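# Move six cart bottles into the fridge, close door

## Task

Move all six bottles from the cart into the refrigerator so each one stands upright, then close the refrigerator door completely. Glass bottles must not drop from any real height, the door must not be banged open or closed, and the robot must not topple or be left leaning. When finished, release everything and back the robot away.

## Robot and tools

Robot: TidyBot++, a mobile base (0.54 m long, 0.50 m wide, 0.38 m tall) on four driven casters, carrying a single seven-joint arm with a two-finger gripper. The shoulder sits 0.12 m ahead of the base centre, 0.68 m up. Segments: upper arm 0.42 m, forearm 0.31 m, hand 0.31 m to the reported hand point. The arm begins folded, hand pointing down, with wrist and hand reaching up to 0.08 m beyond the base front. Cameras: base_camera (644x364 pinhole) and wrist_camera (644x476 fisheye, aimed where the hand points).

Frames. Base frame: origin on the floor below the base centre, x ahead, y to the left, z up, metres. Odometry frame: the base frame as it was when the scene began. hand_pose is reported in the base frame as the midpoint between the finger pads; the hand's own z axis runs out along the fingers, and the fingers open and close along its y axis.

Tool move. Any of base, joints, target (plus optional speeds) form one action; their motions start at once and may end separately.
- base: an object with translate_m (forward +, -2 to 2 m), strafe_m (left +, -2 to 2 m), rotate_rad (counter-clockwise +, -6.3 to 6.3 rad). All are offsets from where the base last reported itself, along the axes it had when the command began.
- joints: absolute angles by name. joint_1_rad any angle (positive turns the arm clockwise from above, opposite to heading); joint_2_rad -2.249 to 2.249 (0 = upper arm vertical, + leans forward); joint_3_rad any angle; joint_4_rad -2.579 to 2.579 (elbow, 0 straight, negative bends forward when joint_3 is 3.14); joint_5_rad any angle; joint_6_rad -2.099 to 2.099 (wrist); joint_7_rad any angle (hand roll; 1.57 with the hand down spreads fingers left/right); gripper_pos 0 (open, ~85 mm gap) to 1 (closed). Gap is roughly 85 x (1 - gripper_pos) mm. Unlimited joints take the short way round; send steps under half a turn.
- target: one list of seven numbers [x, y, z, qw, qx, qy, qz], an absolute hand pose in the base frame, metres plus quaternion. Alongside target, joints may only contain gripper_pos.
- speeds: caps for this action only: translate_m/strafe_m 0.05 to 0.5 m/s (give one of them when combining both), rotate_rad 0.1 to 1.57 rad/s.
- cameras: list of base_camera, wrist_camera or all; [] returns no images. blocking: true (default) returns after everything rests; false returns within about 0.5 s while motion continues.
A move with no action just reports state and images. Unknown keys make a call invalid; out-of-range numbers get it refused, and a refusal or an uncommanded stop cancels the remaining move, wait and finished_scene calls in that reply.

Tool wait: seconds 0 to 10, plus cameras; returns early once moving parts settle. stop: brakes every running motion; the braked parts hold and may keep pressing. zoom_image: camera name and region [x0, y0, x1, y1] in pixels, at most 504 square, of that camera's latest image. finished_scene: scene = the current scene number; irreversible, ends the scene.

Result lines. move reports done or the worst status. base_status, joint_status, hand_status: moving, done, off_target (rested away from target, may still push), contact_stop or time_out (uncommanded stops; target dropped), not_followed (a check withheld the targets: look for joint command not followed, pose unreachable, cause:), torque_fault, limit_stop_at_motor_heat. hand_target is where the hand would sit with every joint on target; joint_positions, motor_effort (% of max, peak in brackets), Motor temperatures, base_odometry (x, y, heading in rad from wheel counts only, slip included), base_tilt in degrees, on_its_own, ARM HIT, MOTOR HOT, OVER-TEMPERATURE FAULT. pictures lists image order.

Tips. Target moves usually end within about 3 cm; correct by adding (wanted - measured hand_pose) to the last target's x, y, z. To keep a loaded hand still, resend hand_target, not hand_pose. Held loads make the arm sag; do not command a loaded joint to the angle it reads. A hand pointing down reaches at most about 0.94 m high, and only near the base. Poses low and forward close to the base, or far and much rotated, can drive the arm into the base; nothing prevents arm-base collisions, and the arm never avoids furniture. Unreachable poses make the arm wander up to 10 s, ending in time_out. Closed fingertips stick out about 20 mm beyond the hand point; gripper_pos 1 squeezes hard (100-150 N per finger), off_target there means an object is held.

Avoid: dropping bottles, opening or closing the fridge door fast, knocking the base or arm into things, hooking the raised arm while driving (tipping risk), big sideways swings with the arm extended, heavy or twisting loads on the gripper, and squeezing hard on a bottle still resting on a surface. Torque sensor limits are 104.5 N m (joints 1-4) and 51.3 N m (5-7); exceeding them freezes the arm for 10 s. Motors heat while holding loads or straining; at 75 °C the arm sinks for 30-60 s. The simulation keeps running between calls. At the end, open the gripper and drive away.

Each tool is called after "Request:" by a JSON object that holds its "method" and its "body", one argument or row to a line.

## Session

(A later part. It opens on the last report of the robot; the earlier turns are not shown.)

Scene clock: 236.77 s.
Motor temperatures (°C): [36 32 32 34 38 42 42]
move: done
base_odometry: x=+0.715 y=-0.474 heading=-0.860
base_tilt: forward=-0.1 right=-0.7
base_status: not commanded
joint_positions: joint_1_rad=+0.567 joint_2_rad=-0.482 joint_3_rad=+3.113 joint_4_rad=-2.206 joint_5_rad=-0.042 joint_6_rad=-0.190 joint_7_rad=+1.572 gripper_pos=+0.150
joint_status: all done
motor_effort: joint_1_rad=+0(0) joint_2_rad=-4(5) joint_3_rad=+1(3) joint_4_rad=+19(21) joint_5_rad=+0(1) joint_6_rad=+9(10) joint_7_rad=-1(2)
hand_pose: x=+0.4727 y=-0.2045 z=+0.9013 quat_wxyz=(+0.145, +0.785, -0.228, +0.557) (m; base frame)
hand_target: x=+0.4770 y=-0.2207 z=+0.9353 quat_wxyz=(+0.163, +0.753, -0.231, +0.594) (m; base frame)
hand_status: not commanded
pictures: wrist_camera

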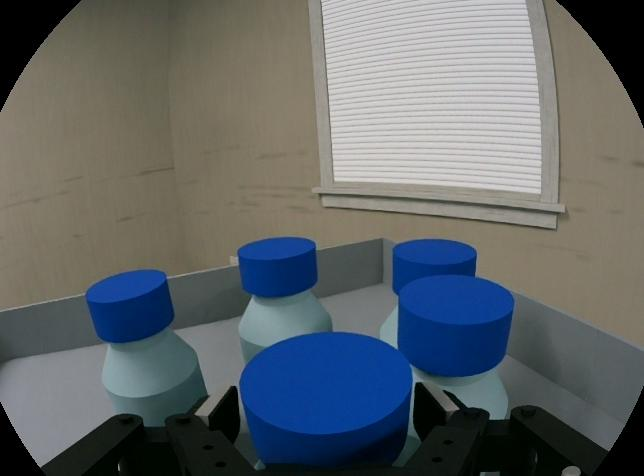

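Request:
{"method": "move", "body": {
  "joints": {"gripper_pos": 0.65},
  "cameras": []
}}

Request:
{"method": "move", "body": {
  "joints": {"joint_2_rad": -0.445, "joint_4_rad": -1.70, "joint_6_rad": -0.68},
  "cameras": ["wrist_camera"]
}}

Scene clock: 242.33 s.
Motor temperatures (°C): [36 32 32 34 38 42 42]
move: off_target
base_odometry: x=+0.715 y=-0.474 heading=-0.860
base_tilt: forward=-0.1 right=-0.7
base_status: not commanded
joint_positions: joint_1_rad=+0.567 joint_2_rad=-0.482 joint_3_rad=+3.113 joint_4_rad=-2.206 joint_5_rad=-0.042 joint_6_rad=-0.188 joint_7_rad=+1.572 gripper_pos=+0.428
joint_status: gripper_pos off_target (ended at +0.428, target +0.650)
motor_effort: joint_1_rad=+0(1) joint_2_rad=-4(5) joint_3_rad=+2(3) joint_4_rad=+21(21) joint_5_rad=+1(1) joint_6_rad=+10(11) joint_7_rad=+0(2)
hand_pose: x=+0.4728 y=-0.2047 z=+0.9021 quat_wxyz=(+0.145, +0.784, -0.228, +0.558) (m; base frame)
hand_target: x=+0.4770 y=-0.2207 z=+0.9353 quat_wxyz=(+0.163, +0.753, -0.231, +0.594) (m; base frame)
hand_status: not commanded
pictures: none
No camera images: "cameras" was empty.

Scene clock: 244.37 s.
Motor temperatures (°C): [36 32 32 34 38 42 42]
move: done
base_odometry: x=+0.715 y=-0.474 heading=-0.860
base_tilt: forward=-0.1 right=-0.8
base_status: not commanded
joint_positions: joint_1_rad=+0.567 joint_2_rad=-0.448 joint_3_rad=+3.113 joint_4_rad=-1.737 joint_5_rad=-0.042 joint_6_rad=-0.627 joint_7_rad=+1.572 gripper_pos=+0.428
joint_status: all done
motor_effort: joint_1_rad=+0(1) joint_2_rad=-7(9) joint_3_rad=+1(3) joint_4_rad=+23(25) joint_5_rad=+0(1) joint_6_rad=+13(14) joint_7_rad=-1(2)
hand_pose: x=+0.4796 y=-0.2007 z=+1.0428 quat_wxyz=(+0.140, +0.788, -0.221, +0.558) (m; base frame)
hand_target: x=+0.4710 y=-0.2073 z=+1.0482 quat_wxyz=(+0.144, +0.790, -0.232, +0.549) (m; base frame)
hand_status: not commanded
pictures: wrist_camera

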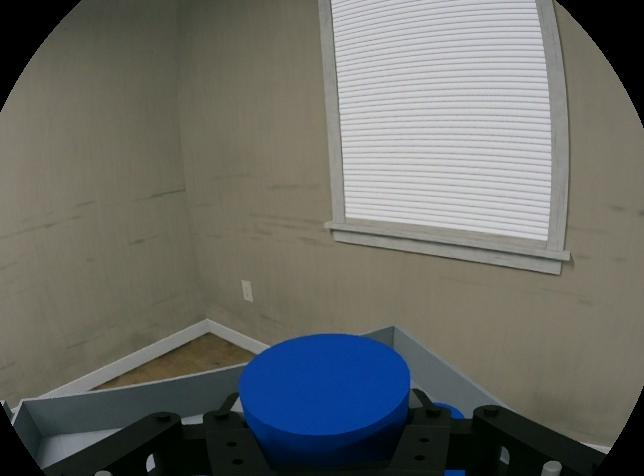

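Request:
{"method": "move", "body": {
  "base": {"translate_m": -0.35},
  "cameras": []
}}

Request:
{"method": "move", "body": {
  "base": {"translate_m": 0.123, "strafe_m": 0.571, "rotate_rad": 1.988},
  "speeds": {"rotate_rad": 0.9},
  "joints": {"joint_1_rad": 0.03, "joint_2_rad": -0.495, "joint_4_rad": -1.60, "joint_6_rad": -0.80},
  "cameras": []
}}

Request:
{"method": "move", "body": {
  "base": {"translate_m": 0.69},
  "cameras": ["wrist_camera"]
}}

Scene clock: 252.13 s.
Motor temperatures (°C): [36 32 32 34 38 42 42]
move: done
base_odometry: x=+0.486 y=-0.209 heading=-0.860
base_tilt: forward=-0.1 right=-0.7
base_status: done
joint_positions: joint_1_rad=+0.568 joint_2_rad=-0.439 joint_3_rad=+3.114 joint_4_rad=-1.736 joint_5_rad=-0.042 joint_6_rad=-0.633 joint_7_rad=+1.572 gripper_pos=+0.428
joint_status: not commanded
motor_effort: joint_1_rad=+0(1) joint_2_rad=-7(10) joint_3_rad=+1(3) joint_4_rad=+22(24) joint_5_rad=+0(1) joint_6_rad=+12(13) joint_7_rad=+0(2)
hand_pose: x=+0.4811 y=-0.2029 z=+1.0384 quat_wxyz=(+0.138, +0.791, -0.223, +0.553) (m; base frame)
hand_target: x=+0.4710 y=-0.2073 z=+1.0482 quat_wxyz=(+0.144, +0.790, -0.232, +0.549) (m; base frame)
hand_status: not commanded
pictures: none
No camera images: "cameras" was empty.

Scene clock: 255.53 s.
Motor temperatures (°C): [36 32 32 34 38 42 42]
move: done
base_odometry: x=+1.000 y=+0.070 heading=+1.128
base_tilt: forward=-0.2 right=-0.8
base_status: done
joint_positions: joint_1_rad=+0.050 joint_2_rad=-0.466 joint_3_rad=+3.115 joint_4_rad=-1.639 joint_5_rad=-0.042 joint_6_rad=-0.749 joint_7_rad=+1.572 gripper_pos=+0.428
joint_status: all done
motor_effort: joint_1_rad=+0(2) joint_2_rad=-5(9) joint_3_rad=+1(3) joint_4_rad=+22(24) joint_5_rad=+0(2) joint_6_rad=+13(13) joint_7_rad=-1(2)
hand_pose: x=+0.5120 y=+0.0047 z=+1.0725 quat_wxyz=(-0.008, +0.819, -0.011, +0.573) (m; base frame)
hand_target: x=+0.4939 y=+0.0135 z=+1.0910 quat_wxyz=(-0.013, +0.815, -0.002, +0.580) (m; base frame)
hand_status: not commanded
pictures: none
No camera images: "cameras" was empty.

Scene clock: 258.17 s.
Motor temperatures (°C): [36 32 32 34 38 42 42]
move: done
base_odometry: x=+1.295 y=+0.694 heading=+1.128
base_tilt: forward=-0.1 right=-0.7
base_status: done
joint_positions: joint_1_rad=+0.050 joint_2_rad=-0.479 joint_3_rad=+3.115 joint_4_rad=-1.636 joint_5_rad=-0.042 joint_6_rad=-0.752 joint_7_rad=+1.572 gripper_pos=+0.428
joint_status: not commanded
motor_effort: joint_1_rad=+0(0) joint_2_rad=-5(8) joint_3_rad=+1(3) joint_4_rad=+22(23) joint_5_rad=+0(1) joint_6_rad=+13(13) joint_7_rad=-1(2)
hand_pose: x=+0.5064 y=+0.0050 z=+1.0783 quat_wxyz=(-0.008, +0.816, -0.011, +0.578) (m; base frame)
hand_target: x=+0.4939 y=+0.0135 z=+1.0910 quat_wxyz=(-0.013, +0.815, -0.002, +0.580) (m; base frame)
hand_status: not commanded
pictures: wrist_camera

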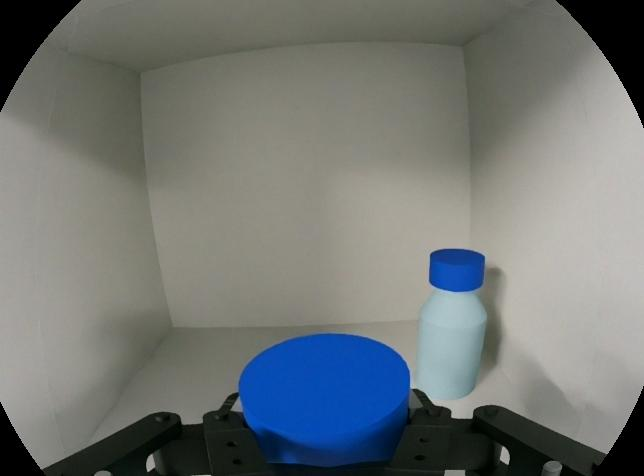

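Request:
{"method": "move", "body": {
  "joints": {"joint_1_rad": 0.05, "joint_2_rad": 0.025, "joint_4_rad": -1.275, "joint_6_rad": -0.49},
  "cameras": ["wrist_camera"]
}}

Request:
{"method": "move", "body": {
  "joints": {"joint_2_rad": 0.015, "joint_4_rad": -1.40, "joint_6_rad": -0.42},
  "cameras": ["wrist_camera"]
}}

Scene clock: 265.30 s.
Motor temperatures (°C): [36 32 32 34 38 42 42]
move: off_target
base_odometry: x=+1.295 y=+0.694 heading=+1.128
base_tilt: forward=-0.1 right=-0.7
base_status: not commanded
joint_positions: joint_1_rad=+0.050 joint_2_rad=+0.035 joint_3_rad=+3.115 joint_4_rad=-1.315 joint_5_rad=-0.042 joint_6_rad=-0.607 joint_7_rad=+1.572 gripper_pos=+0.428
joint_status: joint_6_rad off_target (ended at -0.607, target -0.490); the others done
motor_effort: joint_1_rad=+0(1) joint_2_rad=-23(26) joint_3_rad=+1(3) joint_4_rad=+22(25) joint_5_rad=+0(1) joint_6_rad=+13(13) joint_7_rad=+0(2)
hand_pose: x=+0.7283 y=-0.0057 z=+1.0544 quat_wxyz=(-0.013, +0.829, -0.017, +0.558) (m; base frame)
hand_target: x=+0.7359 y=-0.0072 z=+1.1190 quat_wxyz=(-0.012, +0.780, -0.017, +0.626) (m; base frame)
hand_status: not commanded
pictures: wrist_camera

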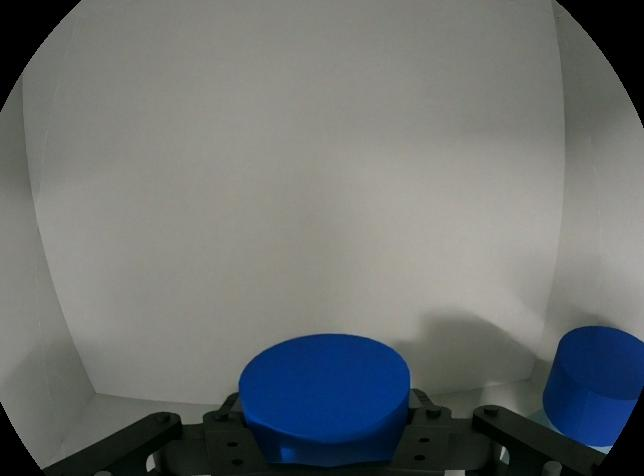

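Scene clock: 266.30 s.
Motor temperatures (°C): [36 32 32 34 38 42 42]
move: done
base_odometry: x=+1.295 y=+0.694 heading=+1.128
base_tilt: forward=+0.0 right=-0.7
base_status: not commanded
joint_positions: joint_1_rad=+0.050 joint_2_rad=+0.033 joint_3_rad=+3.115 joint_4_rad=-1.374 joint_5_rad=-0.042 joint_6_rad=-0.527 joint_7_rad=+1.572 gripper_pos=+0.428
joint_status: all done
motor_effort: joint_1_rad=+1(1) joint_2_rad=-22(24) joint_3_rad=+2(2) joint_4_rad=+22(24) joint_5_rad=+1(1) joint_6_rad=+11(13) joint_7_rad=-2(2)
hand_pose: x=+0.7338 y=-0.0067 z=+1.0426 quat_wxyz=(-0.013, +0.823, -0.018, +0.567) (m; base frame)
hand_target: x=+0.7360 y=-0.0078 z=+1.0702 quat_wxyz=(-0.011, +0.794, -0.019, +0.608) (m; base frame)
hand_status: not commanded
pictures: wrist_camera

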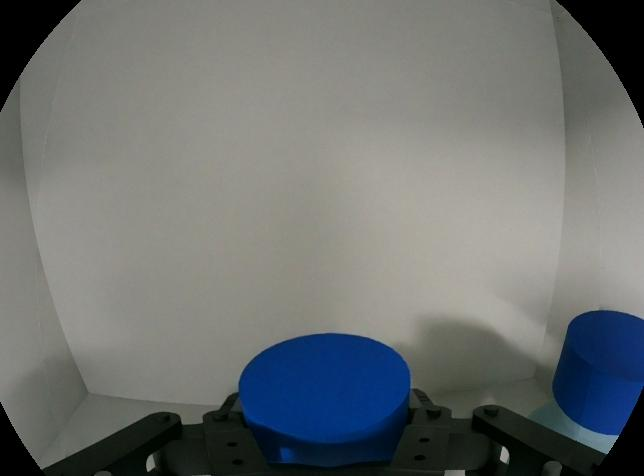

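Request:
{"method": "move", "body": {
  "joints": {"joint_2_rad": 0.01, "joint_4_rad": -1.44, "joint_6_rad": -0.39},
  "cameras": []
}}

Scene clock: 268.87 s.
Motor temperatures (°C): [36 33 32 34 38 42 42]
move: done
base_odometry: x=+1.295 y=+0.694 heading=+1.128
base_tilt: forward=-0.1 right=-0.7
base_status: not commanded
joint_positions: joint_1_rad=+0.050 joint_2_rad=+0.024 joint_3_rad=+3.115 joint_4_rad=-1.405 joint_5_rad=-0.042 joint_6_rad=-0.483 joint_7_rad=+1.572 gripper_pos=+0.428
joint_status: all done
motor_effort: joint_1_rad=+2(2) joint_2_rad=-21(23) joint_3_rad=+3(4) joint_4_rad=+20(22) joint_5_rad=+1(2) joint_6_rad=+10(12) joint_7_rad=+0(1)
hand_pose: x=+0.7335 y=-0.0067 z=+1.0426 quat_wxyz=(-0.012, +0.817, -0.019, +0.577) (m; base frame)
hand_target: x=+0.7350 y=-0.0081 z=+1.0578 quat_wxyz=(-0.011, +0.795, -0.020, +0.606) (m; base frame)
hand_status: not commanded
pictures: none
No camera images: "cameras" was empty.

Request:
{"method": "move", "body": {
  "joints": {"gripper_pos": 0},
  "cameras": []
}}

Request:
{"method": "move", "body": {
  "joints": {"joint_2_rad": -0.165, "joint_4_rad": -1.54, "joint_6_rad": -0.42},
  "cameras": ["wrist_camera"]
}}

Scene clock: 271.73 s.
Motor temperatures (°C): [36 33 32 34 38 42 42]
move: done
base_odometry: x=+1.295 y=+0.694 heading=+1.128
base_tilt: forward=-0.1 right=-0.7
base_status: not commanded
joint_positions: joint_1_rad=+0.050 joint_2_rad=+0.024 joint_3_rad=+3.115 joint_4_rad=-1.405 joint_5_rad=-0.042 joint_6_rad=-0.477 joint_7_rad=+1.572 gripper_pos=+0.000
joint_status: all done
motor_effort: joint_1_rad=+0(2) joint_2_rad=-20(22) joint_3_rad=+1(3) joint_4_rad=+19(21) joint_5_rad=+0(2) joint_6_rad=+9(10) joint_7_rad=+0(2)
hand_pose: x=+0.7340 y=-0.0069 z=+1.0441 quat_wxyz=(-0.012, +0.815, -0.019, +0.579) (m; base frame)
hand_target: x=+0.7350 y=-0.0081 z=+1.0578 quat_wxyz=(-0.011, +0.795, -0.020, +0.606) (m; base frame)
hand_status: not commanded
pictures: none
No camera images: "cameras" was empty.

Scene clock: 273.17 s.
Motor temperatures (°C): [36 33 32 34 38 42 42]
move: done
base_odometry: x=+1.295 y=+0.694 heading=+1.128
base_tilt: forward=-0.1 right=-0.7
base_status: not commanded
joint_positions: joint_1_rad=+0.050 joint_2_rad=-0.165 joint_3_rad=+3.115 joint_4_rad=-1.503 joint_5_rad=-0.042 joint_6_rad=-0.477 joint_7_rad=+1.572 gripper_pos=+0.000
joint_status: all done
motor_effort: joint_1_rad=+0(0) joint_2_rad=-14(22) joint_3_rad=+1(2) joint_4_rad=+19(21) joint_5_rad=+1(1) joint_6_rad=+9(10) joint_7_rad=-1(2)
hand_pose: x=+0.6574 y=-0.0033 z=+1.0944 quat_wxyz=(-0.010, +0.788, -0.016, +0.616) (m; base frame)
hand_target: x=+0.6615 y=-0.0044 z=+1.0888 quat_wxyz=(-0.009, +0.781, -0.017, +0.624) (m; base frame)
hand_status: not commanded
pictures: wrist_camera

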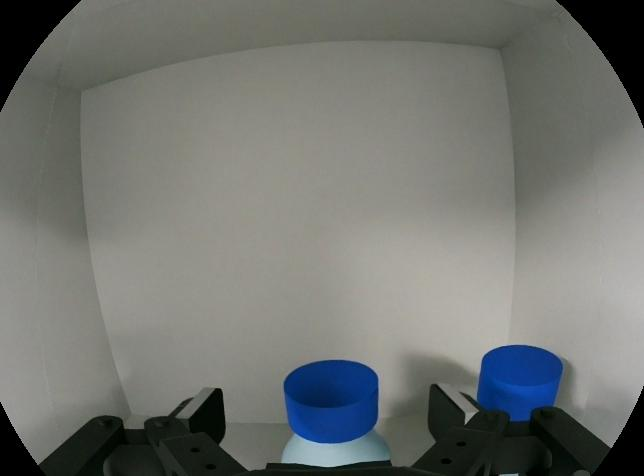

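Request:
{"method": "move", "body": {
  "base": {"translate_m": -0.5},
  "cameras": []
}}

Request:
{"method": "move", "body": {
  "base": {"translate_m": -1.022, "strafe_m": 0.245, "rotate_rad": -1.988},
  "speeds": {"rotate_rad": 0.9},
  "joints": {"joint_1_rad": 0, "joint_2_rad": -0.6225, "joint_4_rad": -2.26, "joint_6_rad": -0.22},
  "cameras": ["wrist_camera"]
}}

Scene clock: 284.27 s.
Motor temperatures (°C): [36 33 32 34 38 42 42]
move: done
base_odometry: x=+1.081 y=+0.242 heading=+1.129
base_tilt: forward=-0.1 right=-0.7
base_status: done
joint_positions: joint_1_rad=+0.050 joint_2_rad=-0.174 joint_3_rad=+3.115 joint_4_rad=-1.505 joint_5_rad=-0.042 joint_6_rad=-0.477 joint_7_rad=+1.572 gripper_pos=+0.000
joint_status: not commanded
motor_effort: joint_1_rad=+0(1) joint_2_rad=-14(17) joint_3_rad=+1(3) joint_4_rad=+20(20) joint_5_rad=+0(1) joint_6_rad=+10(10) joint_7_rad=-1(2)
hand_pose: x=+0.6540 y=-0.0032 z=+1.0972 quat_wxyz=(-0.010, +0.786, -0.016, +0.618) (m; base frame)
hand_target: x=+0.6615 y=-0.0044 z=+1.0888 quat_wxyz=(-0.009, +0.781, -0.017, +0.624) (m; base frame)
hand_status: not commanded
pictures: none
No camera images: "cameras" was empty.

Scene clock: 287.97 s.
Motor temperatures (°C): [36 33 32 34 38 42 42]
move: done
base_odometry: x=+0.423 y=-0.577 heading=-0.859
base_tilt: forward=-0.2 right=-0.7
base_status: done
joint_positions: joint_1_rad=+0.026 joint_2_rad=-0.612 joint_3_rad=+3.115 joint_4_rad=-2.223 joint_5_rad=-0.042 joint_6_rad=-0.309 joint_7_rad=+1.572 gripper_pos=+0.000
joint_status: all done
motor_effort: joint_1_rad=+0(2) joint_2_rad=-1(17) joint_3_rad=+2(3) joint_4_rad=+20(21) joint_5_rad=+0(1) joint_6_rad=+10(10) joint_7_rad=+0(2)
hand_pose: x=+0.4838 y=+0.0073 z=+0.9065 quat_wxyz=(-0.009, +0.819, -0.010, +0.573) (m; base frame)
hand_target: x=+0.4854 y=+0.0158 z=+0.9144 quat_wxyz=(-0.016, +0.801, +0.000, +0.599) (m; base frame)
hand_status: not commanded
pictures: wrist_camera

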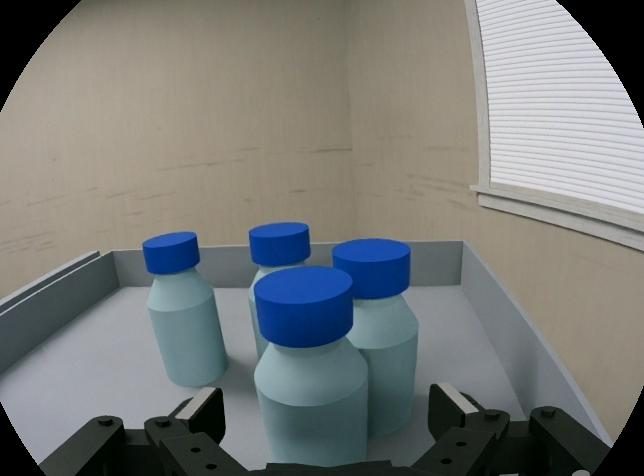

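Request:
{"method": "move", "body": {
  "joints": {"joint_4_rad": -2.30, "joint_6_rad": -0.19, "gripper_pos": 0.15},
  "cameras": []
}}

Request:
{"method": "move", "body": {
  "base": {"translate_m": 0.06, "strafe_m": 0.010},
  "cameras": ["wrist_camera"]
}}

Scene clock: 293.60 s.
Motor temperatures (°C): [36 33 32 34 38 42 42]
move: done
base_odometry: x=+0.423 y=-0.577 heading=-0.859
base_tilt: forward=-0.1 right=-0.7
base_status: not commanded
joint_positions: joint_1_rad=+0.026 joint_2_rad=-0.612 joint_3_rad=+3.115 joint_4_rad=-2.267 joint_5_rad=-0.042 joint_6_rad=-0.276 joint_7_rad=+1.572 gripper_pos=+0.150
joint_status: all done
motor_effort: joint_1_rad=+0(0) joint_2_rad=+0(1) joint_3_rad=+1(2) joint_4_rad=+20(21) joint_5_rad=+0(1) joint_6_rad=+9(10) joint_7_rad=-1(1)
hand_pose: x=+0.4817 y=+0.0066 z=+0.8896 quat_wxyz=(-0.008, +0.822, -0.010, +0.569) (m; base frame)
hand_target: x=+0.4835 y=+0.0151 z=+0.8989 quat_wxyz=(-0.015, +0.804, +0.000, +0.595) (m; base frame)
hand_status: not commanded
pictures: none
No camera images: "cameras" was empty.

Scene clock: 294.70 s.
Motor temperatures (°C): [36 33 32 34 38 42 42]
move: done
base_odometry: x=+0.469 y=-0.616 heading=-0.860
base_tilt: forward=-0.1 right=-0.7
base_status: done
joint_positions: joint_1_rad=+0.026 joint_2_rad=-0.617 joint_3_rad=+3.115 joint_4_rad=-2.267 joint_5_rad=-0.042 joint_6_rad=-0.274 joint_7_rad=+1.572 gripper_pos=+0.150
joint_status: not commanded
motor_effort: joint_1_rad=+0(0) joint_2_rad=-1(3) joint_3_rad=+1(3) joint_4_rad=+20(20) joint_5_rad=+0(1) joint_6_rad=+9(10) joint_7_rad=-1(2)
hand_pose: x=+0.4808 y=+0.0068 z=+0.8918 quat_wxyz=(-0.009, +0.821, -0.010, +0.571) (m; base frame)
hand_target: x=+0.4835 y=+0.0151 z=+0.8989 quat_wxyz=(-0.015, +0.804, +0.000, +0.595) (m; base frame)
hand_status: not commanded
pictures: wrist_camera

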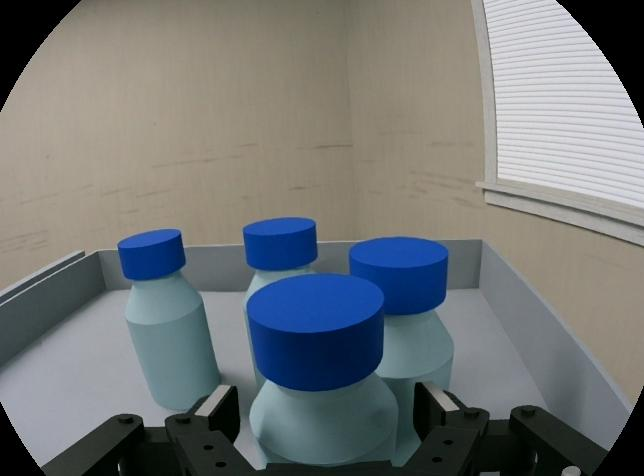

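Request:
{"method": "move", "body": {
  "base": {"translate_m": 0.04, "strafe_m": 0.004},
  "cameras": ["wrist_camera"]
}}

Scene clock: 297.77 s.
Motor temperatures (°C): [36 33 32 34 38 42 42]
move: done
base_odometry: x=+0.499 y=-0.644 heading=-0.860
base_tilt: forward=-0.2 right=-0.7
base_status: done
joint_positions: joint_1_rad=+0.025 joint_2_rad=-0.619 joint_3_rad=+3.115 joint_4_rad=-2.269 joint_5_rad=-0.042 joint_6_rad=-0.268 joint_7_rad=+1.572 gripper_pos=+0.150
joint_status: not commanded
motor_effort: joint_1_rad=+0(1) joint_2_rad=+0(3) joint_3_rad=+2(2) joint_4_rad=+19(20) joint_5_rad=+0(1) joint_6_rad=+9(10) joint_7_rad=-1(2)
hand_pose: x=+0.4807 y=+0.0067 z=+0.8936 quat_wxyz=(-0.009, +0.819, -0.010, +0.574) (m; base frame)
hand_target: x=+0.4835 y=+0.0151 z=+0.8989 quat_wxyz=(-0.015, +0.804, +0.000, +0.595) (m; base frame)
hand_status: not commanded
pictures: wrist_camera

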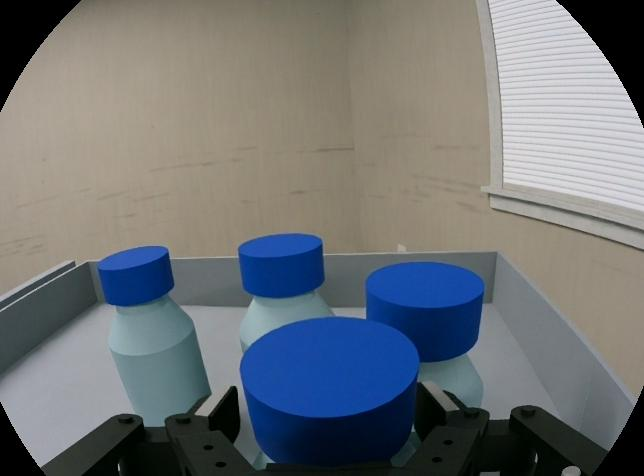

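Request:
{"method": "move", "body": {
  "joints": {"gripper_pos": 0.65},
  "cameras": []
}}

Request:
{"method": "move", "body": {
  "joints": {"joint_2_rad": -0.556, "joint_4_rad": -1.735, "joint_6_rad": -0.75},
  "cameras": ["wrist_camera"]
}}

Scene clock: 302.40 s.
Motor temperatures (°C): [36 33 32 34 38 42 42]
move: off_target
base_odometry: x=+0.499 y=-0.644 heading=-0.860
base_tilt: forward=-0.1 right=-0.7
base_status: not commanded
joint_positions: joint_1_rad=+0.025 joint_2_rad=-0.626 joint_3_rad=+3.118 joint_4_rad=-2.270 joint_5_rad=-0.042 joint_6_rad=-0.260 joint_7_rad=+1.572 gripper_pos=+0.437
joint_status: gripper_pos off_target (ended at +0.437, target +0.650)
motor_effort: joint_1_rad=-1(2) joint_2_rad=+1(2) joint_3_rad=+0(2) joint_4_rad=+19(22) joint_5_rad=-1(2) joint_6_rad=+8(11) joint_7_rad=-1(3)
hand_pose: x=+0.4801 y=+0.0058 z=+0.8980 quat_wxyz=(-0.009, +0.814, -0.011, +0.580) (m; base frame)
hand_target: x=+0.4835 y=+0.0151 z=+0.8989 quat_wxyz=(-0.015, +0.804, +0.000, +0.595) (m; base frame)
hand_status: not commanded
pictures: none
No camera images: "cameras" was empty.

Scene clock: 304.50 s.
Motor temperatures (°C): [36 33 32 34 38 42 42]
move: done
base_odometry: x=+0.499 y=-0.644 heading=-0.860
base_tilt: forward=-0.2 right=-0.7
base_status: not commanded
joint_positions: joint_1_rad=+0.021 joint_2_rad=-0.557 joint_3_rad=+3.118 joint_4_rad=-1.775 joint_5_rad=-0.042 joint_6_rad=-0.699 joint_7_rad=+1.572 gripper_pos=+0.438
joint_status: all done
motor_effort: joint_1_rad=+0(1) joint_2_rad=-3(5) joint_3_rad=+2(3) joint_4_rad=+22(27) joint_5_rad=+0(2) joint_6_rad=+13(15) joint_7_rad=-1(3)
hand_pose: x=+0.4842 y=+0.0143 z=+1.0416 quat_wxyz=(-0.015, +0.818, -0.001, +0.574) (m; base frame)
hand_target: x=+0.4783 y=+0.0236 z=+1.0499 quat_wxyz=(-0.021, +0.822, +0.009, +0.569) (m; base frame)
hand_status: not commanded
pictures: wrist_camera

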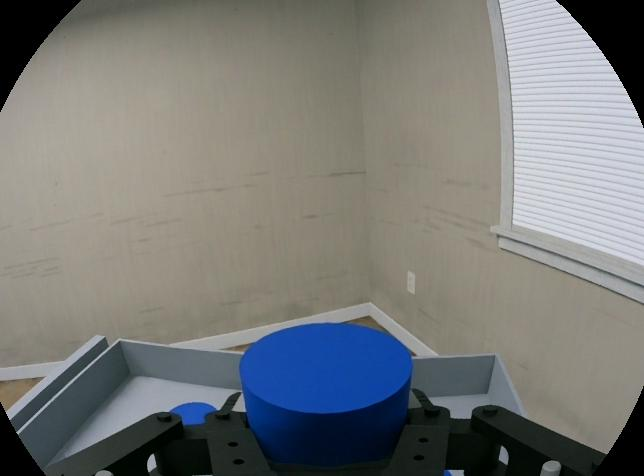

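Request:
{"method": "move", "body": {
  "base": {"translate_m": -0.35},
  "cameras": []
}}

Request:
{"method": "move", "body": {
  "base": {"translate_m": 0.135, "strafe_m": 0.845, "rotate_rad": 1.988},
  "speeds": {"rotate_rad": 0.9},
  "joints": {"joint_1_rad": 0.0, "joint_2_rad": -0.495, "joint_4_rad": -1.60, "joint_6_rad": -0.80},
  "cameras": []
}}

Request:
{"method": "move", "body": {
  "base": {"translate_m": 0.69},
  "cameras": ["wrist_camera"]
}}

Request:
{"method": "move", "body": {
  "joints": {"joint_1_rad": -0.16, "joint_2_rad": 0.03, "joint_4_rad": -1.26, "joint_6_rad": -0.50},
  "cameras": ["wrist_camera"]
}}

Scene clock: 311.27 s.
Motor temperatures (°C): [36 33 32 34 38 42 42]
move: done
base_odometry: x=+0.270 y=-0.379 heading=-0.861
base_tilt: forward=-0.2 right=-0.7
base_status: done
joint_positions: joint_1_rad=+0.021 joint_2_rad=-0.549 joint_3_rad=+3.117 joint_4_rad=-1.772 joint_5_rad=-0.042 joint_6_rad=-0.706 joint_7_rad=+1.572 gripper_pos=+0.438
joint_status: not commanded
motor_effort: joint_1_rad=+0(0) joint_2_rad=-4(8) joint_3_rad=+1(3) joint_4_rad=+23(24) joint_5_rad=+0(1) joint_6_rad=+13(13) joint_7_rad=+0(2)
hand_pose: x=+0.4862 y=+0.0144 z=+1.0385 quat_wxyz=(-0.015, +0.822, -0.001, +0.570) (m; base frame)
hand_target: x=+0.4783 y=+0.0236 z=+1.0499 quat_wxyz=(-0.021, +0.822, +0.009, +0.569) (m; base frame)
hand_status: not commanded
pictures: none
No camera images: "cameras" was empty.

Scene clock: 314.80 s.
Motor temperatures (°C): [36 33 32 34 38 42 42]
move: done
base_odometry: x=+0.999 y=+0.070 heading=+1.127
base_tilt: forward=-0.1 right=-0.7
base_status: done
joint_positions: joint_1_rad=+0.018 joint_2_rad=-0.478 joint_3_rad=+3.115 joint_4_rad=-1.635 joint_5_rad=-0.042 joint_6_rad=-0.752 joint_7_rad=+1.572 gripper_pos=+0.438
joint_status: all done
motor_effort: joint_1_rad=+0(2) joint_2_rad=-5(9) joint_3_rad=+1(4) joint_4_rad=+22(25) joint_5_rad=+0(2) joint_6_rad=+13(14) joint_7_rad=-1(2)
hand_pose: x=+0.5067 y=+0.0175 z=+1.0782 quat_wxyz=(-0.017, +0.816, +0.002, +0.578) (m; base frame)
hand_target: x=+0.4933 y=+0.0247 z=+1.0910 quat_wxyz=(-0.022, +0.815, +0.010, +0.579) (m; base frame)
hand_status: not commanded
pictures: none
No camera images: "cameras" was empty.

Scene clock: 317.43 s.
Motor temperatures (°C): [36 33 32 34 38 42 42]
move: done
base_odometry: x=+1.295 y=+0.693 heading=+1.128
base_tilt: forward=-0.1 right=-0.7
base_status: done
joint_positions: joint_1_rad=+0.018 joint_2_rad=-0.478 joint_3_rad=+3.115 joint_4_rad=-1.635 joint_5_rad=-0.042 joint_6_rad=-0.755 joint_7_rad=+1.572 gripper_pos=+0.438
joint_status: not commanded
motor_effort: joint_1_rad=+0(0) joint_2_rad=-5(8) joint_3_rad=+2(2) joint_4_rad=+22(23) joint_5_rad=+0(1) joint_6_rad=+13(14) joint_7_rad=-1(2)
hand_pose: x=+0.5062 y=+0.0175 z=+1.0775 quat_wxyz=(-0.017, +0.817, +0.002, +0.577) (m; base frame)
hand_target: x=+0.4933 y=+0.0247 z=+1.0910 quat_wxyz=(-0.022, +0.815, +0.010, +0.579) (m; base frame)
hand_status: not commanded
pictures: wrist_camera

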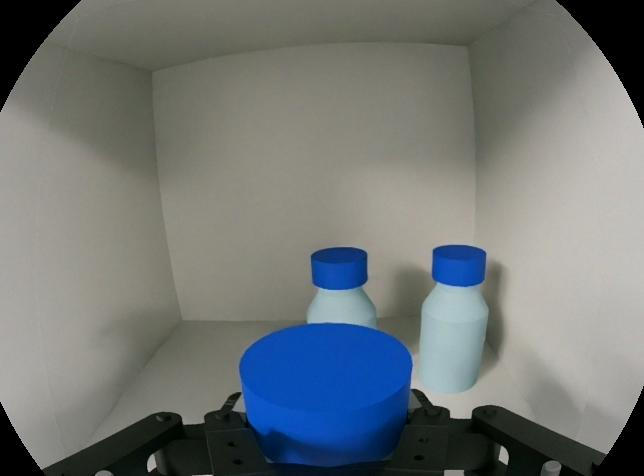

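Scene clock: 319.33 s.
Motor temperatures (°C): [36 33 32 34 38 42 42]
move: off_target
base_odometry: x=+1.295 y=+0.693 heading=+1.128
base_tilt: forward=+0.0 right=-0.8
base_status: not commanded
joint_positions: joint_1_rad=-0.135 joint_2_rad=+0.042 joint_3_rad=+3.115 joint_4_rad=-1.302 joint_5_rad=-0.042 joint_6_rad=-0.620 joint_7_rad=+1.572 gripper_pos=+0.438
joint_status: joint_6_rad off_target (ended at -0.620, target -0.500); the others done
motor_effort: joint_1_rad=+0(1) joint_2_rad=-24(27) joint_3_rad=+1(3) joint_4_rad=+23(25) joint_5_rad=+1(1) joint_6_rad=+13(14) joint_7_rad=-1(2)
hand_pose: x=+0.7208 y=+0.1065 z=+1.0535 quat_wxyz=(-0.064, +0.830, +0.060, +0.552) (m; base frame)
hand_target: x=+0.7251 y=+0.1219 z=+1.1220 quat_wxyz=(-0.078, +0.777, +0.065, +0.621) (m; base frame)
hand_status: not commanded
pictures: wrist_camera

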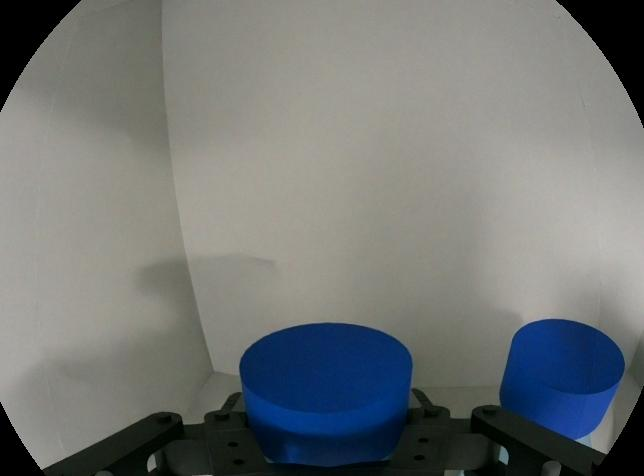

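Request:
{"method": "move", "body": {
  "joints": {"joint_2_rad": 0.015, "joint_4_rad": -1.40, "joint_6_rad": -0.42},
  "cameras": []
}}

Request:
{"method": "move", "body": {
  "joints": {"joint_2_rad": 0.01, "joint_4_rad": -1.44, "joint_6_rad": -0.38},
  "cameras": []
}}

Scene clock: 323.40 s.
Motor temperatures (°C): [36 33 32 34 38 42 42]
move: done
base_odometry: x=+1.295 y=+0.693 heading=+1.128
base_tilt: forward=-0.1 right=-0.7
base_status: not commanded
joint_positions: joint_1_rad=-0.135 joint_2_rad=+0.039 joint_3_rad=+3.115 joint_4_rad=-1.373 joint_5_rad=-0.042 joint_6_rad=-0.528 joint_7_rad=+1.572 gripper_pos=+0.438
joint_status: all done
motor_effort: joint_1_rad=+0(1) joint_2_rad=-22(25) joint_3_rad=+2(2) joint_4_rad=+22(24) joint_5_rad=+0(1) joint_6_rad=+12(13) joint_7_rad=-2(2)
hand_pose: x=+0.7266 y=+0.1067 z=+1.0401 quat_wxyz=(-0.065, +0.823, +0.058, +0.562) (m; base frame)
hand_target: x=+0.7241 y=+0.1210 z=+1.0702 quat_wxyz=(-0.075, +0.791, +0.064, +0.603) (m; base frame)
hand_status: not commanded
pictures: none
No camera images: "cameras" was empty.

Scene clock: 324.10 s.
Motor temperatures (°C): [36 33 32 34 38 42 42]
move: done
base_odometry: x=+1.295 y=+0.693 heading=+1.128
base_tilt: forward=-0.2 right=-0.7
base_status: not commanded
joint_positions: joint_1_rad=-0.136 joint_2_rad=+0.026 joint_3_rad=+3.115 joint_4_rad=-1.409 joint_5_rad=-0.042 joint_6_rad=-0.481 joint_7_rad=+1.572 gripper_pos=+0.438
joint_status: all done
motor_effort: joint_1_rad=+1(1) joint_2_rad=-20(22) joint_3_rad=+1(2) joint_4_rad=+20(22) joint_5_rad=+0(1) joint_6_rad=+10(12) joint_7_rad=-1(2)
hand_pose: x=+0.7248 y=+0.1066 z=+1.0398 quat_wxyz=(-0.065, +0.816, +0.057, +0.572) (m; base frame)
hand_target: x=+0.7240 y=+0.1205 z=+1.0608 quat_wxyz=(-0.075, +0.790, +0.064, +0.605) (m; base frame)
hand_status: not commanded
pictures: none
No camera images: "cameras" was empty.

Contact. Release and retract, then return for D.

Request:
{"method": "move", "body": {
  "joints": {"gripper_pos": 0},
  "cameras": []
}}

Request:
{"method": "move", "body": {
  "joints": {"joint_2_rad": -0.165, "joint_4_rad": -1.54, "joint_6_rad": -0.42},
  "cameras": ["wrist_camera"]
}}

Scene clock: 326.47 s.
Motor temperatures (°C): [36 33 32 34 38 42 42]
move: done
base_odometry: x=+1.295 y=+0.693 heading=+1.128
base_tilt: forward=+0.0 right=-0.7
base_status: not commanded
joint_positions: joint_1_rad=-0.136 joint_2_rad=+0.025 joint_3_rad=+3.115 joint_4_rad=-1.410 joint_5_rad=-0.042 joint_6_rad=-0.466 joint_7_rad=+1.572 gripper_pos=+0.000
joint_status: all done
motor_effort: joint_1_rad=+0(1) joint_2_rad=-20(23) joint_3_rad=+1(2) joint_4_rad=+19(22) joint_5_rad=+0(1) joint_6_rad=+10(12) joint_7_rad=-1(2)
hand_pose: x=+0.7258 y=+0.1069 z=+1.0442 quat_wxyz=(-0.066, +0.812, +0.057, +0.578) (m; base frame)
hand_target: x=+0.7240 y=+0.1205 z=+1.0608 quat_wxyz=(-0.075, +0.790, +0.064, +0.605) (m; base frame)
hand_status: not commanded
pictures: none
No camera images: "cameras" was empty.

Scene clock: 327.90 s.
Motor temperatures (°C): [36 33 32 34 38 42 42]
move: done
base_odometry: x=+1.295 y=+0.693 heading=+1.128
base_tilt: forward=-0.1 right=-0.7
base_status: not commanded
joint_positions: joint_1_rad=-0.136 joint_2_rad=-0.165 joint_3_rad=+3.115 joint_4_rad=-1.503 joint_5_rad=-0.042 joint_6_rad=-0.466 joint_7_rad=+1.572 gripper_pos=+0.000
joint_status: all done
motor_effort: joint_1_rad=+0(0) joint_2_rad=-14(22) joint_3_rad=+1(2) joint_4_rad=+19(21) joint_5_rad=+1(1) joint_6_rad=+10(10) joint_7_rad=-1(2)
hand_pose: x=+0.6495 y=+0.0962 z=+1.0978 quat_wxyz=(-0.067, +0.782, +0.057, +0.617) (m; base frame)
hand_target: x=+0.6505 y=+0.1088 z=+1.0888 quat_wxyz=(-0.075, +0.779, +0.065, +0.619) (m; base frame)
hand_status: not commanded
pictures: wrist_camera

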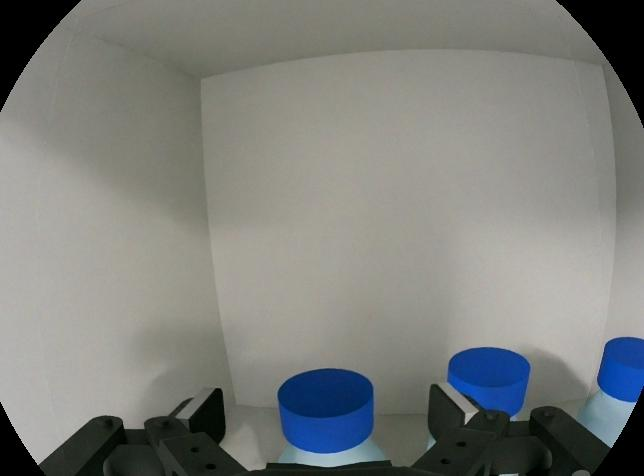

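Request:
{"method": "move", "body": {
  "base": {"translate_m": -0.5},
  "cameras": []
}}

Request:
{"method": "move", "body": {
  "base": {"translate_m": -1.070, "strafe_m": 0.203, "rotate_rad": -1.988},
  "speeds": {"rotate_rad": 0.9},
  "joints": {"joint_1_rad": 0, "joint_2_rad": -0.6225, "joint_4_rad": -2.30, "joint_6_rad": -0.20, "gripper_pos": 0.1},
  "cameras": ["wrist_camera"]
}}

Scene clock: 337.97 s.
Motor temperatures (°C): [36 33 32 34 38 42 42]
move: done
base_odometry: x=+1.081 y=+0.241 heading=+1.128
base_tilt: forward=-0.1 right=-0.7
base_status: done
joint_positions: joint_1_rad=-0.138 joint_2_rad=-0.173 joint_3_rad=+3.115 joint_4_rad=-1.505 joint_5_rad=-0.042 joint_6_rad=-0.466 joint_7_rad=+1.572 gripper_pos=+0.000
joint_status: not commanded
motor_effort: joint_1_rad=+0(1) joint_2_rad=-13(17) joint_3_rad=+2(3) joint_4_rad=+20(20) joint_5_rad=+1(1) joint_6_rad=+9(10) joint_7_rad=-2(2)
hand_pose: x=+0.6460 y=+0.0969 z=+1.1005 quat_wxyz=(-0.068, +0.781, +0.057, +0.619) (m; base frame)
hand_target: x=+0.6505 y=+0.1088 z=+1.0888 quat_wxyz=(-0.075, +0.779, +0.065, +0.619) (m; base frame)
hand_status: not commanded
pictures: none
No camera images: "cameras" was empty.

Scene clock: 341.57 s.
Motor temperatures (°C): [36 33 32 34 38 42 42]
move: done
base_odometry: x=+0.439 y=-0.639 heading=-0.860
base_tilt: forward=-0.1 right=-0.8
base_status: done
joint_positions: joint_1_rad=-0.023 joint_2_rad=-0.610 joint_3_rad=+3.115 joint_4_rad=-2.263 joint_5_rad=-0.042 joint_6_rad=-0.288 joint_7_rad=+1.572 gripper_pos=+0.100
joint_status: all done
motor_effort: joint_1_rad=+0(1) joint_2_rad=+0(17) joint_3_rad=+1(3) joint_4_rad=+19(21) joint_5_rad=+0(1) joint_6_rad=+9(10) joint_7_rad=-1(2)
hand_pose: x=+0.4803 y=+0.0243 z=+0.8879 quat_wxyz=(-0.022, +0.825, +0.010, +0.564) (m; base frame)
hand_target: x=+0.4826 y=+0.0152 z=+0.8959 quat_wxyz=(-0.015, +0.807, +0.000, +0.591) (m; base frame)
hand_status: not commanded
pictures: wrist_camera

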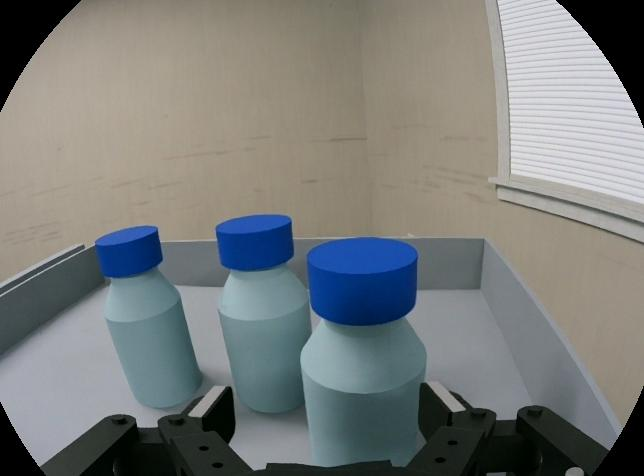

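Request:
{"method": "move", "body": {
  "base": {"translate_m": 0.067, "strafe_m": -0.0135},
  "cameras": ["wrist_camera"]
}}

Scene clock: 345.17 s.
Motor temperatures (°C): [36 33 32 34 38 42 42]
move: done
base_odometry: x=+0.473 y=-0.698 heading=-0.861
base_tilt: forward=-0.1 right=-0.7
base_status: done
joint_positions: joint_1_rad=-0.022 joint_2_rad=-0.616 joint_3_rad=+3.116 joint_4_rad=-2.264 joint_5_rad=-0.042 joint_6_rad=-0.284 joint_7_rad=+1.572 gripper_pos=+0.100
joint_status: not commanded
motor_effort: joint_1_rad=+0(1) joint_2_rad=+0(3) joint_3_rad=+2(2) joint_4_rad=+20(20) joint_5_rad=+0(1) joint_6_rad=+9(10) joint_7_rad=-1(2)
hand_pose: x=+0.4795 y=+0.0236 z=+0.8909 quat_wxyz=(-0.022, +0.823, +0.009, +0.568) (m; base frame)
hand_target: x=+0.4826 y=+0.0152 z=+0.8959 quat_wxyz=(-0.015, +0.807, +0.000, +0.591) (m; base frame)
hand_status: not commanded
pictures: wrist_camera

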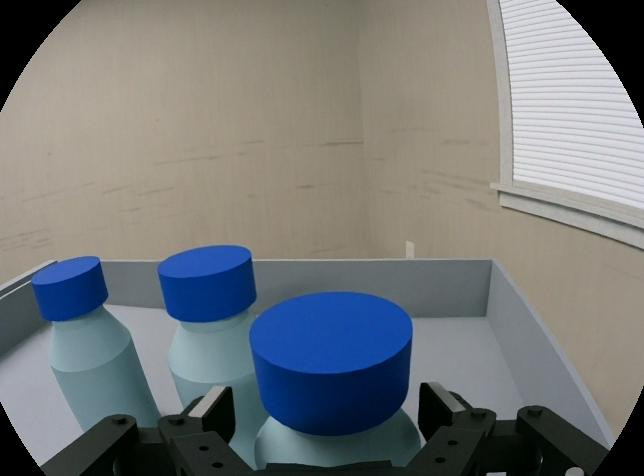

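Request:
{"method": "move", "body": {
  "base": {"translate_m": 0.012},
  "joints": {"joint_4_rad": -2.225, "joint_6_rad": -0.23},
  "cameras": ["wrist_camera"]
}}

Scene clock: 348.50 s.
Motor temperatures (°C): [36 33 32 34 38 42 42]
move: done
base_odometry: x=+0.481 y=-0.708 heading=-0.861
base_tilt: forward=-0.1 right=-0.7
base_status: done
joint_positions: joint_1_rad=-0.022 joint_2_rad=-0.619 joint_3_rad=+3.116 joint_4_rad=-2.231 joint_5_rad=-0.042 joint_6_rad=-0.284 joint_7_rad=+1.572 gripper_pos=+0.100
joint_status: all done
motor_effort: joint_1_rad=+0(0) joint_2_rad=+0(3) joint_3_rad=+2(3) joint_4_rad=+20(21) joint_5_rad=+0(1) joint_6_rad=+9(10) joint_7_rad=-1(2)
hand_pose: x=+0.4831 y=+0.0241 z=+0.9115 quat_wxyz=(-0.023, +0.813, +0.009, +0.582) (m; base frame)
hand_target: x=+0.4881 y=+0.0163 z=+0.9329 quat_wxyz=(-0.016, +0.793, +0.000, +0.609) (m; base frame)
hand_status: not commanded
pictures: wrist_camera

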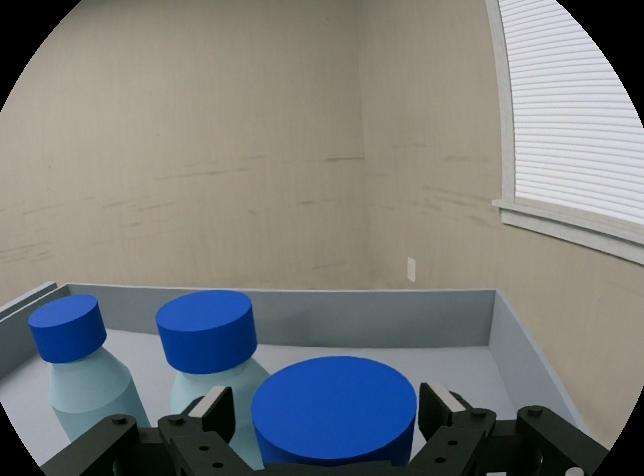

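Request:
{"method": "move", "body": {
  "base": {"translate_m": 0.008, "strafe_m": -0.003},
  "cameras": []
}}

Request:
{"method": "move", "body": {
  "joints": {"gripper_pos": 0.65},
  "cameras": []
}}

Request:
{"method": "move", "body": {
  "joints": {"joint_2_rad": -0.56, "joint_4_rad": -1.735, "joint_6_rad": -0.72},
  "cameras": ["wrist_camera"]
}}

Scene clock: 351.50 s.
Motor temperatures (°C): [36 33 32 34 38 42 42]
move: done
base_odometry: x=+0.484 y=-0.716 heading=-0.861
base_tilt: forward=-0.1 right=-0.7
base_status: done
joint_positions: joint_1_rad=-0.022 joint_2_rad=-0.619 joint_3_rad=+3.116 joint_4_rad=-2.231 joint_5_rad=-0.042 joint_6_rad=-0.284 joint_7_rad=+1.572 gripper_pos=+0.100
joint_status: not commanded
motor_effort: joint_1_rad=+0(0) joint_2_rad=+0(3) joint_3_rad=+2(3) joint_4_rad=+20(20) joint_5_rad=+1(1) joint_6_rad=+9(10) joint_7_rad=-1(2)
hand_pose: x=+0.4830 y=+0.0241 z=+0.9116 quat_wxyz=(-0.023, +0.812, +0.009, +0.583) (m; base frame)
hand_target: x=+0.4881 y=+0.0163 z=+0.9329 quat_wxyz=(-0.016, +0.793, +0.000, +0.609) (m; base frame)
hand_status: not commanded
pictures: none
No camera images: "cameras" was empty.

Scene clock: 352.33 s.
Motor temperatures (°C): [36 33 32 34 38 42 42]
move: off_target
base_odometry: x=+0.484 y=-0.716 heading=-0.861
base_tilt: forward=-0.1 right=-0.7
base_status: not commanded
joint_positions: joint_1_rad=-0.021 joint_2_rad=-0.619 joint_3_rad=+3.116 joint_4_rad=-2.231 joint_5_rad=-0.042 joint_6_rad=-0.284 joint_7_rad=+1.572 gripper_pos=+0.420
joint_status: gripper_pos off_target (ended at +0.420, target +0.650)
motor_effort: joint_1_rad=+0(0) joint_2_rad=+0(1) joint_3_rad=+1(2) joint_4_rad=+20(21) joint_5_rad=+0(1) joint_6_rad=+10(10) joint_7_rad=-1(2)
hand_pose: x=+0.4830 y=+0.0240 z=+0.9119 quat_wxyz=(-0.023, +0.812, +0.009, +0.583) (m; base frame)
hand_target: x=+0.4881 y=+0.0163 z=+0.9329 quat_wxyz=(-0.016, +0.793, +0.000, +0.609) (m; base frame)
hand_status: not commanded
pictures: none
No camera images: "cameras" was empty.

Scene clock: 354.33 s.
Motor temperatures (°C): [36 33 32 34 38 42 42]
move: done
base_odometry: x=+0.484 y=-0.716 heading=-0.861
base_tilt: forward=-0.2 right=-0.7
base_status: not commanded
joint_positions: joint_1_rad=-0.021 joint_2_rad=-0.559 joint_3_rad=+3.116 joint_4_rad=-1.778 joint_5_rad=-0.042 joint_6_rad=-0.672 joint_7_rad=+1.572 gripper_pos=+0.420
joint_status: all done
motor_effort: joint_1_rad=+0(0) joint_2_rad=-4(5) joint_3_rad=+2(3) joint_4_rad=+23(26) joint_5_rad=+0(1) joint_6_rad=+13(16) joint_7_rad=-1(2)
hand_pose: x=+0.4851 y=+0.0305 z=+1.0488 quat_wxyz=(-0.027, +0.810, +0.016, +0.585) (m; base frame)
hand_target: x=+0.4799 y=+0.0235 z=+1.0601 quat_wxyz=(-0.021, +0.812, +0.009, +0.583) (m; base frame)
hand_status: not commanded
pictures: wrist_camera

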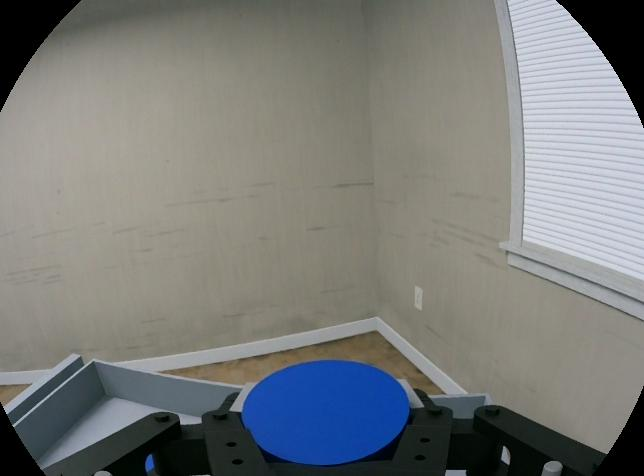

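Request:
{"method": "move", "body": {
  "base": {"translate_m": -0.35},
  "cameras": []
}}

Request:
{"method": "move", "body": {
  "base": {"translate_m": 0.09, "strafe_m": 0.904, "rotate_rad": 1.989},
  "speeds": {"rotate_rad": 0.9},
  "joints": {"joint_1_rad": 0.05, "joint_2_rad": -0.495, "joint_4_rad": -1.60, "joint_6_rad": -0.80},
  "cameras": []
}}

Request:
{"method": "move", "body": {
  "base": {"translate_m": 0.69},
  "cameras": ["wrist_camera"]
}}

Request:
{"method": "move", "body": {
  "joints": {"joint_1_rad": 0.36, "joint_2_rad": -0.22, "joint_4_rad": -1.47, "joint_6_rad": -0.53},
  "cameras": ["wrist_camera"]
}}

Scene clock: 364.80 s.
Motor temperatures (°C): [36 33 32 34 38 42 42]
move: done
base_odometry: x=+0.255 y=-0.450 heading=-0.860
base_tilt: forward=-0.1 right=-0.7
base_status: done
joint_positions: joint_1_rad=-0.021 joint_2_rad=-0.551 joint_3_rad=+3.116 joint_4_rad=-1.775 joint_5_rad=-0.042 joint_6_rad=-0.679 joint_7_rad=+1.572 gripper_pos=+0.420
joint_status: not commanded
motor_effort: joint_1_rad=+0(0) joint_2_rad=-4(8) joint_3_rad=+1(3) joint_4_rad=+23(24) joint_5_rad=+0(1) joint_6_rad=+14(14) joint_7_rad=-1(2)
hand_pose: x=+0.4874 y=+0.0306 z=+1.0452 quat_wxyz=(-0.027, +0.814, +0.016, +0.580) (m; base frame)
hand_target: x=+0.4799 y=+0.0235 z=+1.0601 quat_wxyz=(-0.021, +0.812, +0.009, +0.583) (m; base frame)
hand_status: not commanded
pictures: none
No camera images: "cameras" was empty.

Scene clock: 368.40 s.
Motor temperatures (°C): [36 33 32 34 38 42 42]
move: done
base_odometry: x=+0.999 y=+0.071 heading=+1.129
base_tilt: forward=-0.2 right=-0.7
base_status: done
joint_positions: joint_1_rad=+0.027 joint_2_rad=-0.476 joint_3_rad=+3.114 joint_4_rad=-1.639 joint_5_rad=-0.042 joint_6_rad=-0.754 joint_7_rad=+1.572 gripper_pos=+0.420
joint_status: all done
motor_effort: joint_1_rad=+0(2) joint_2_rad=-6(10) joint_3_rad=+2(3) joint_4_rad=+22(25) joint_5_rad=+0(2) joint_6_rad=+13(14) joint_7_rad=-1(2)
hand_pose: x=+0.5074 y=+0.0144 z=+1.0745 quat_wxyz=(-0.015, +0.818, -0.001, +0.574) (m; base frame)
hand_target: x=+0.4940 y=+0.0060 z=+1.0910 quat_wxyz=(-0.008, +0.815, -0.010, +0.580) (m; base frame)
hand_status: not commanded
pictures: none
No camera images: "cameras" was empty.

Scene clock: 371.03 s.
Motor temperatures (°C): [36 33 32 34 38 42 42]
move: done
base_odometry: x=+1.294 y=+0.695 heading=+1.130
base_tilt: forward=-0.2 right=-0.6
base_status: done
joint_positions: joint_1_rad=+0.027 joint_2_rad=-0.476 joint_3_rad=+3.114 joint_4_rad=-1.639 joint_5_rad=-0.042 joint_6_rad=-0.757 joint_7_rad=+1.572 gripper_pos=+0.420
joint_status: not commanded
motor_effort: joint_1_rad=+0(0) joint_2_rad=-6(9) joint_3_rad=+1(3) joint_4_rad=+23(24) joint_5_rad=+0(1) joint_6_rad=+13(14) joint_7_rad=+0(2)
hand_pose: x=+0.5069 y=+0.0144 z=+1.0738 quat_wxyz=(-0.015, +0.819, -0.001, +0.573) (m; base frame)
hand_target: x=+0.4940 y=+0.0060 z=+1.0910 quat_wxyz=(-0.008, +0.815, -0.010, +0.580) (m; base frame)
hand_status: not commanded
pictures: wrist_camera

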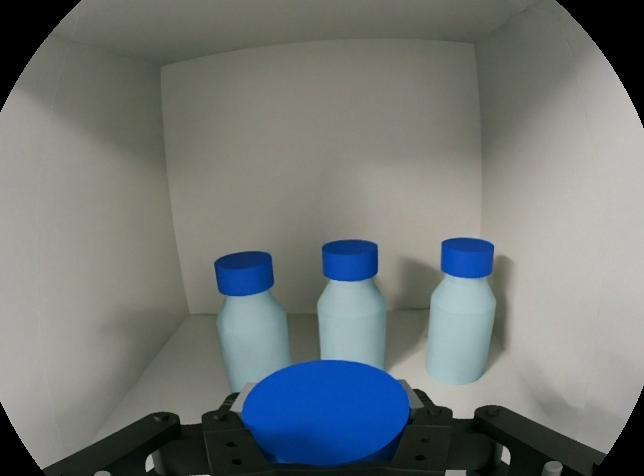

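Scene clock: 372.43 s.
Motor temperatures (°C): [36 33 32 34 38 42 42]
move: off_target
base_odometry: x=+1.294 y=+0.695 heading=+1.130
base_tilt: forward=-0.1 right=-0.7
base_status: not commanded
joint_positions: joint_1_rad=+0.334 joint_2_rad=-0.207 joint_3_rad=+3.113 joint_4_rad=-1.516 joint_5_rad=-0.042 joint_6_rad=-0.652 joint_7_rad=+1.572 gripper_pos=+0.421
joint_status: joint_6_rad off_target (ended at -0.652, target -0.530); the others done
motor_effort: joint_1_rad=+1(2) joint_2_rad=-16(18) joint_3_rad=+3(4) joint_4_rad=+24(25) joint_5_rad=+1(1) joint_6_rad=+13(14) joint_7_rad=-1(1)
hand_pose: x=+0.6039 y=-0.1413 z=+1.0562 quat_wxyz=(+0.068, +0.820, -0.131, +0.552) (m; base frame)
hand_target: x=+0.6049 y=-0.1574 z=+1.1269 quat_wxyz=(+0.088, +0.765, -0.134, +0.623) (m; base frame)
hand_status: not commanded
pictures: wrist_camera

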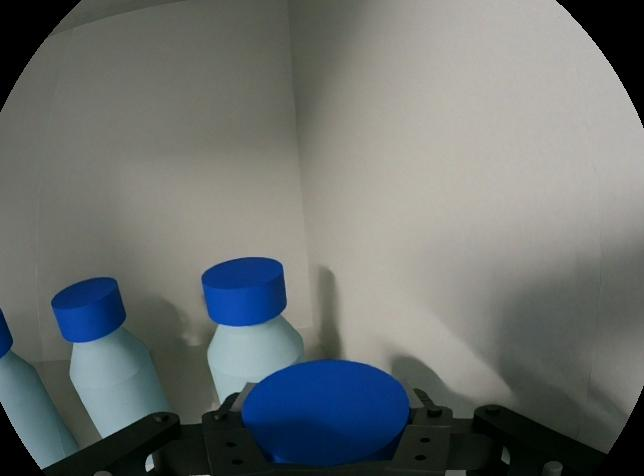

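Request:
{"method": "move", "body": {
  "joints": {"joint_2_rad": -0.22, "joint_4_rad": -1.53, "joint_6_rad": -0.46},
  "cameras": []
}}

Request:
{"method": "move", "body": {
  "joints": {"joint_2_rad": -0.23, "joint_4_rad": -1.58, "joint_6_rad": -0.43},
  "cameras": []
}}

Scene clock: 375.47 s.
Motor temperatures (°C): [36 33 32 34 38 42 42]
move: off_target
base_odometry: x=+1.294 y=+0.695 heading=+1.130
base_tilt: forward=-0.1 right=-0.6
base_status: not commanded
joint_positions: joint_1_rad=+0.334 joint_2_rad=-0.207 joint_3_rad=+3.110 joint_4_rad=-1.531 joint_5_rad=-0.042 joint_6_rad=-0.593 joint_7_rad=+1.572 gripper_pos=+0.421
joint_status: joint_6_rad off_target (ended at -0.593, target -0.460); the others done
motor_effort: joint_1_rad=+2(3) joint_2_rad=-16(16) joint_3_rad=+3(5) joint_4_rad=+25(25) joint_5_rad=+2(2) joint_6_rad=+15(15) joint_7_rad=-1(2)
hand_pose: x=+0.6101 y=-0.1418 z=+1.0647 quat_wxyz=(+0.070, +0.808, -0.129, +0.571) (m; base frame)
hand_target: x=+0.6104 y=-0.1602 z=+1.1119 quat_wxyz=(+0.089, +0.762, -0.135, +0.627) (m; base frame)
hand_status: not commanded
pictures: none
No camera images: "cameras" was empty.

Scene clock: 376.20 s.
Motor temperatures (°C): [36 33 32 34 38 42 42]
move: off_target
base_odometry: x=+1.294 y=+0.695 heading=+1.130
base_tilt: forward=+0.0 right=-0.8
base_status: not commanded
joint_positions: joint_1_rad=+0.334 joint_2_rad=-0.211 joint_3_rad=+3.108 joint_4_rad=-1.561 joint_5_rad=-0.042 joint_6_rad=-0.550 joint_7_rad=+1.572 gripper_pos=+0.421
joint_status: joint_6_rad off_target (ended at -0.550, target -0.430); the others done
motor_effort: joint_1_rad=+3(3) joint_2_rad=-14(16) joint_3_rad=+4(6) joint_4_rad=+23(25) joint_5_rad=+2(2) joint_6_rad=+14(15) joint_7_rad=-1(2)
hand_pose: x=+0.6120 y=-0.1419 z=+1.0610 quat_wxyz=(+0.071, +0.803, -0.128, +0.577) (m; base frame)
hand_target: x=+0.6086 y=-0.1600 z=+1.0957 quat_wxyz=(+0.089, +0.765, -0.136, +0.623) (m; base frame)
hand_status: not commanded
pictures: none
No camera images: "cameras" was empty.


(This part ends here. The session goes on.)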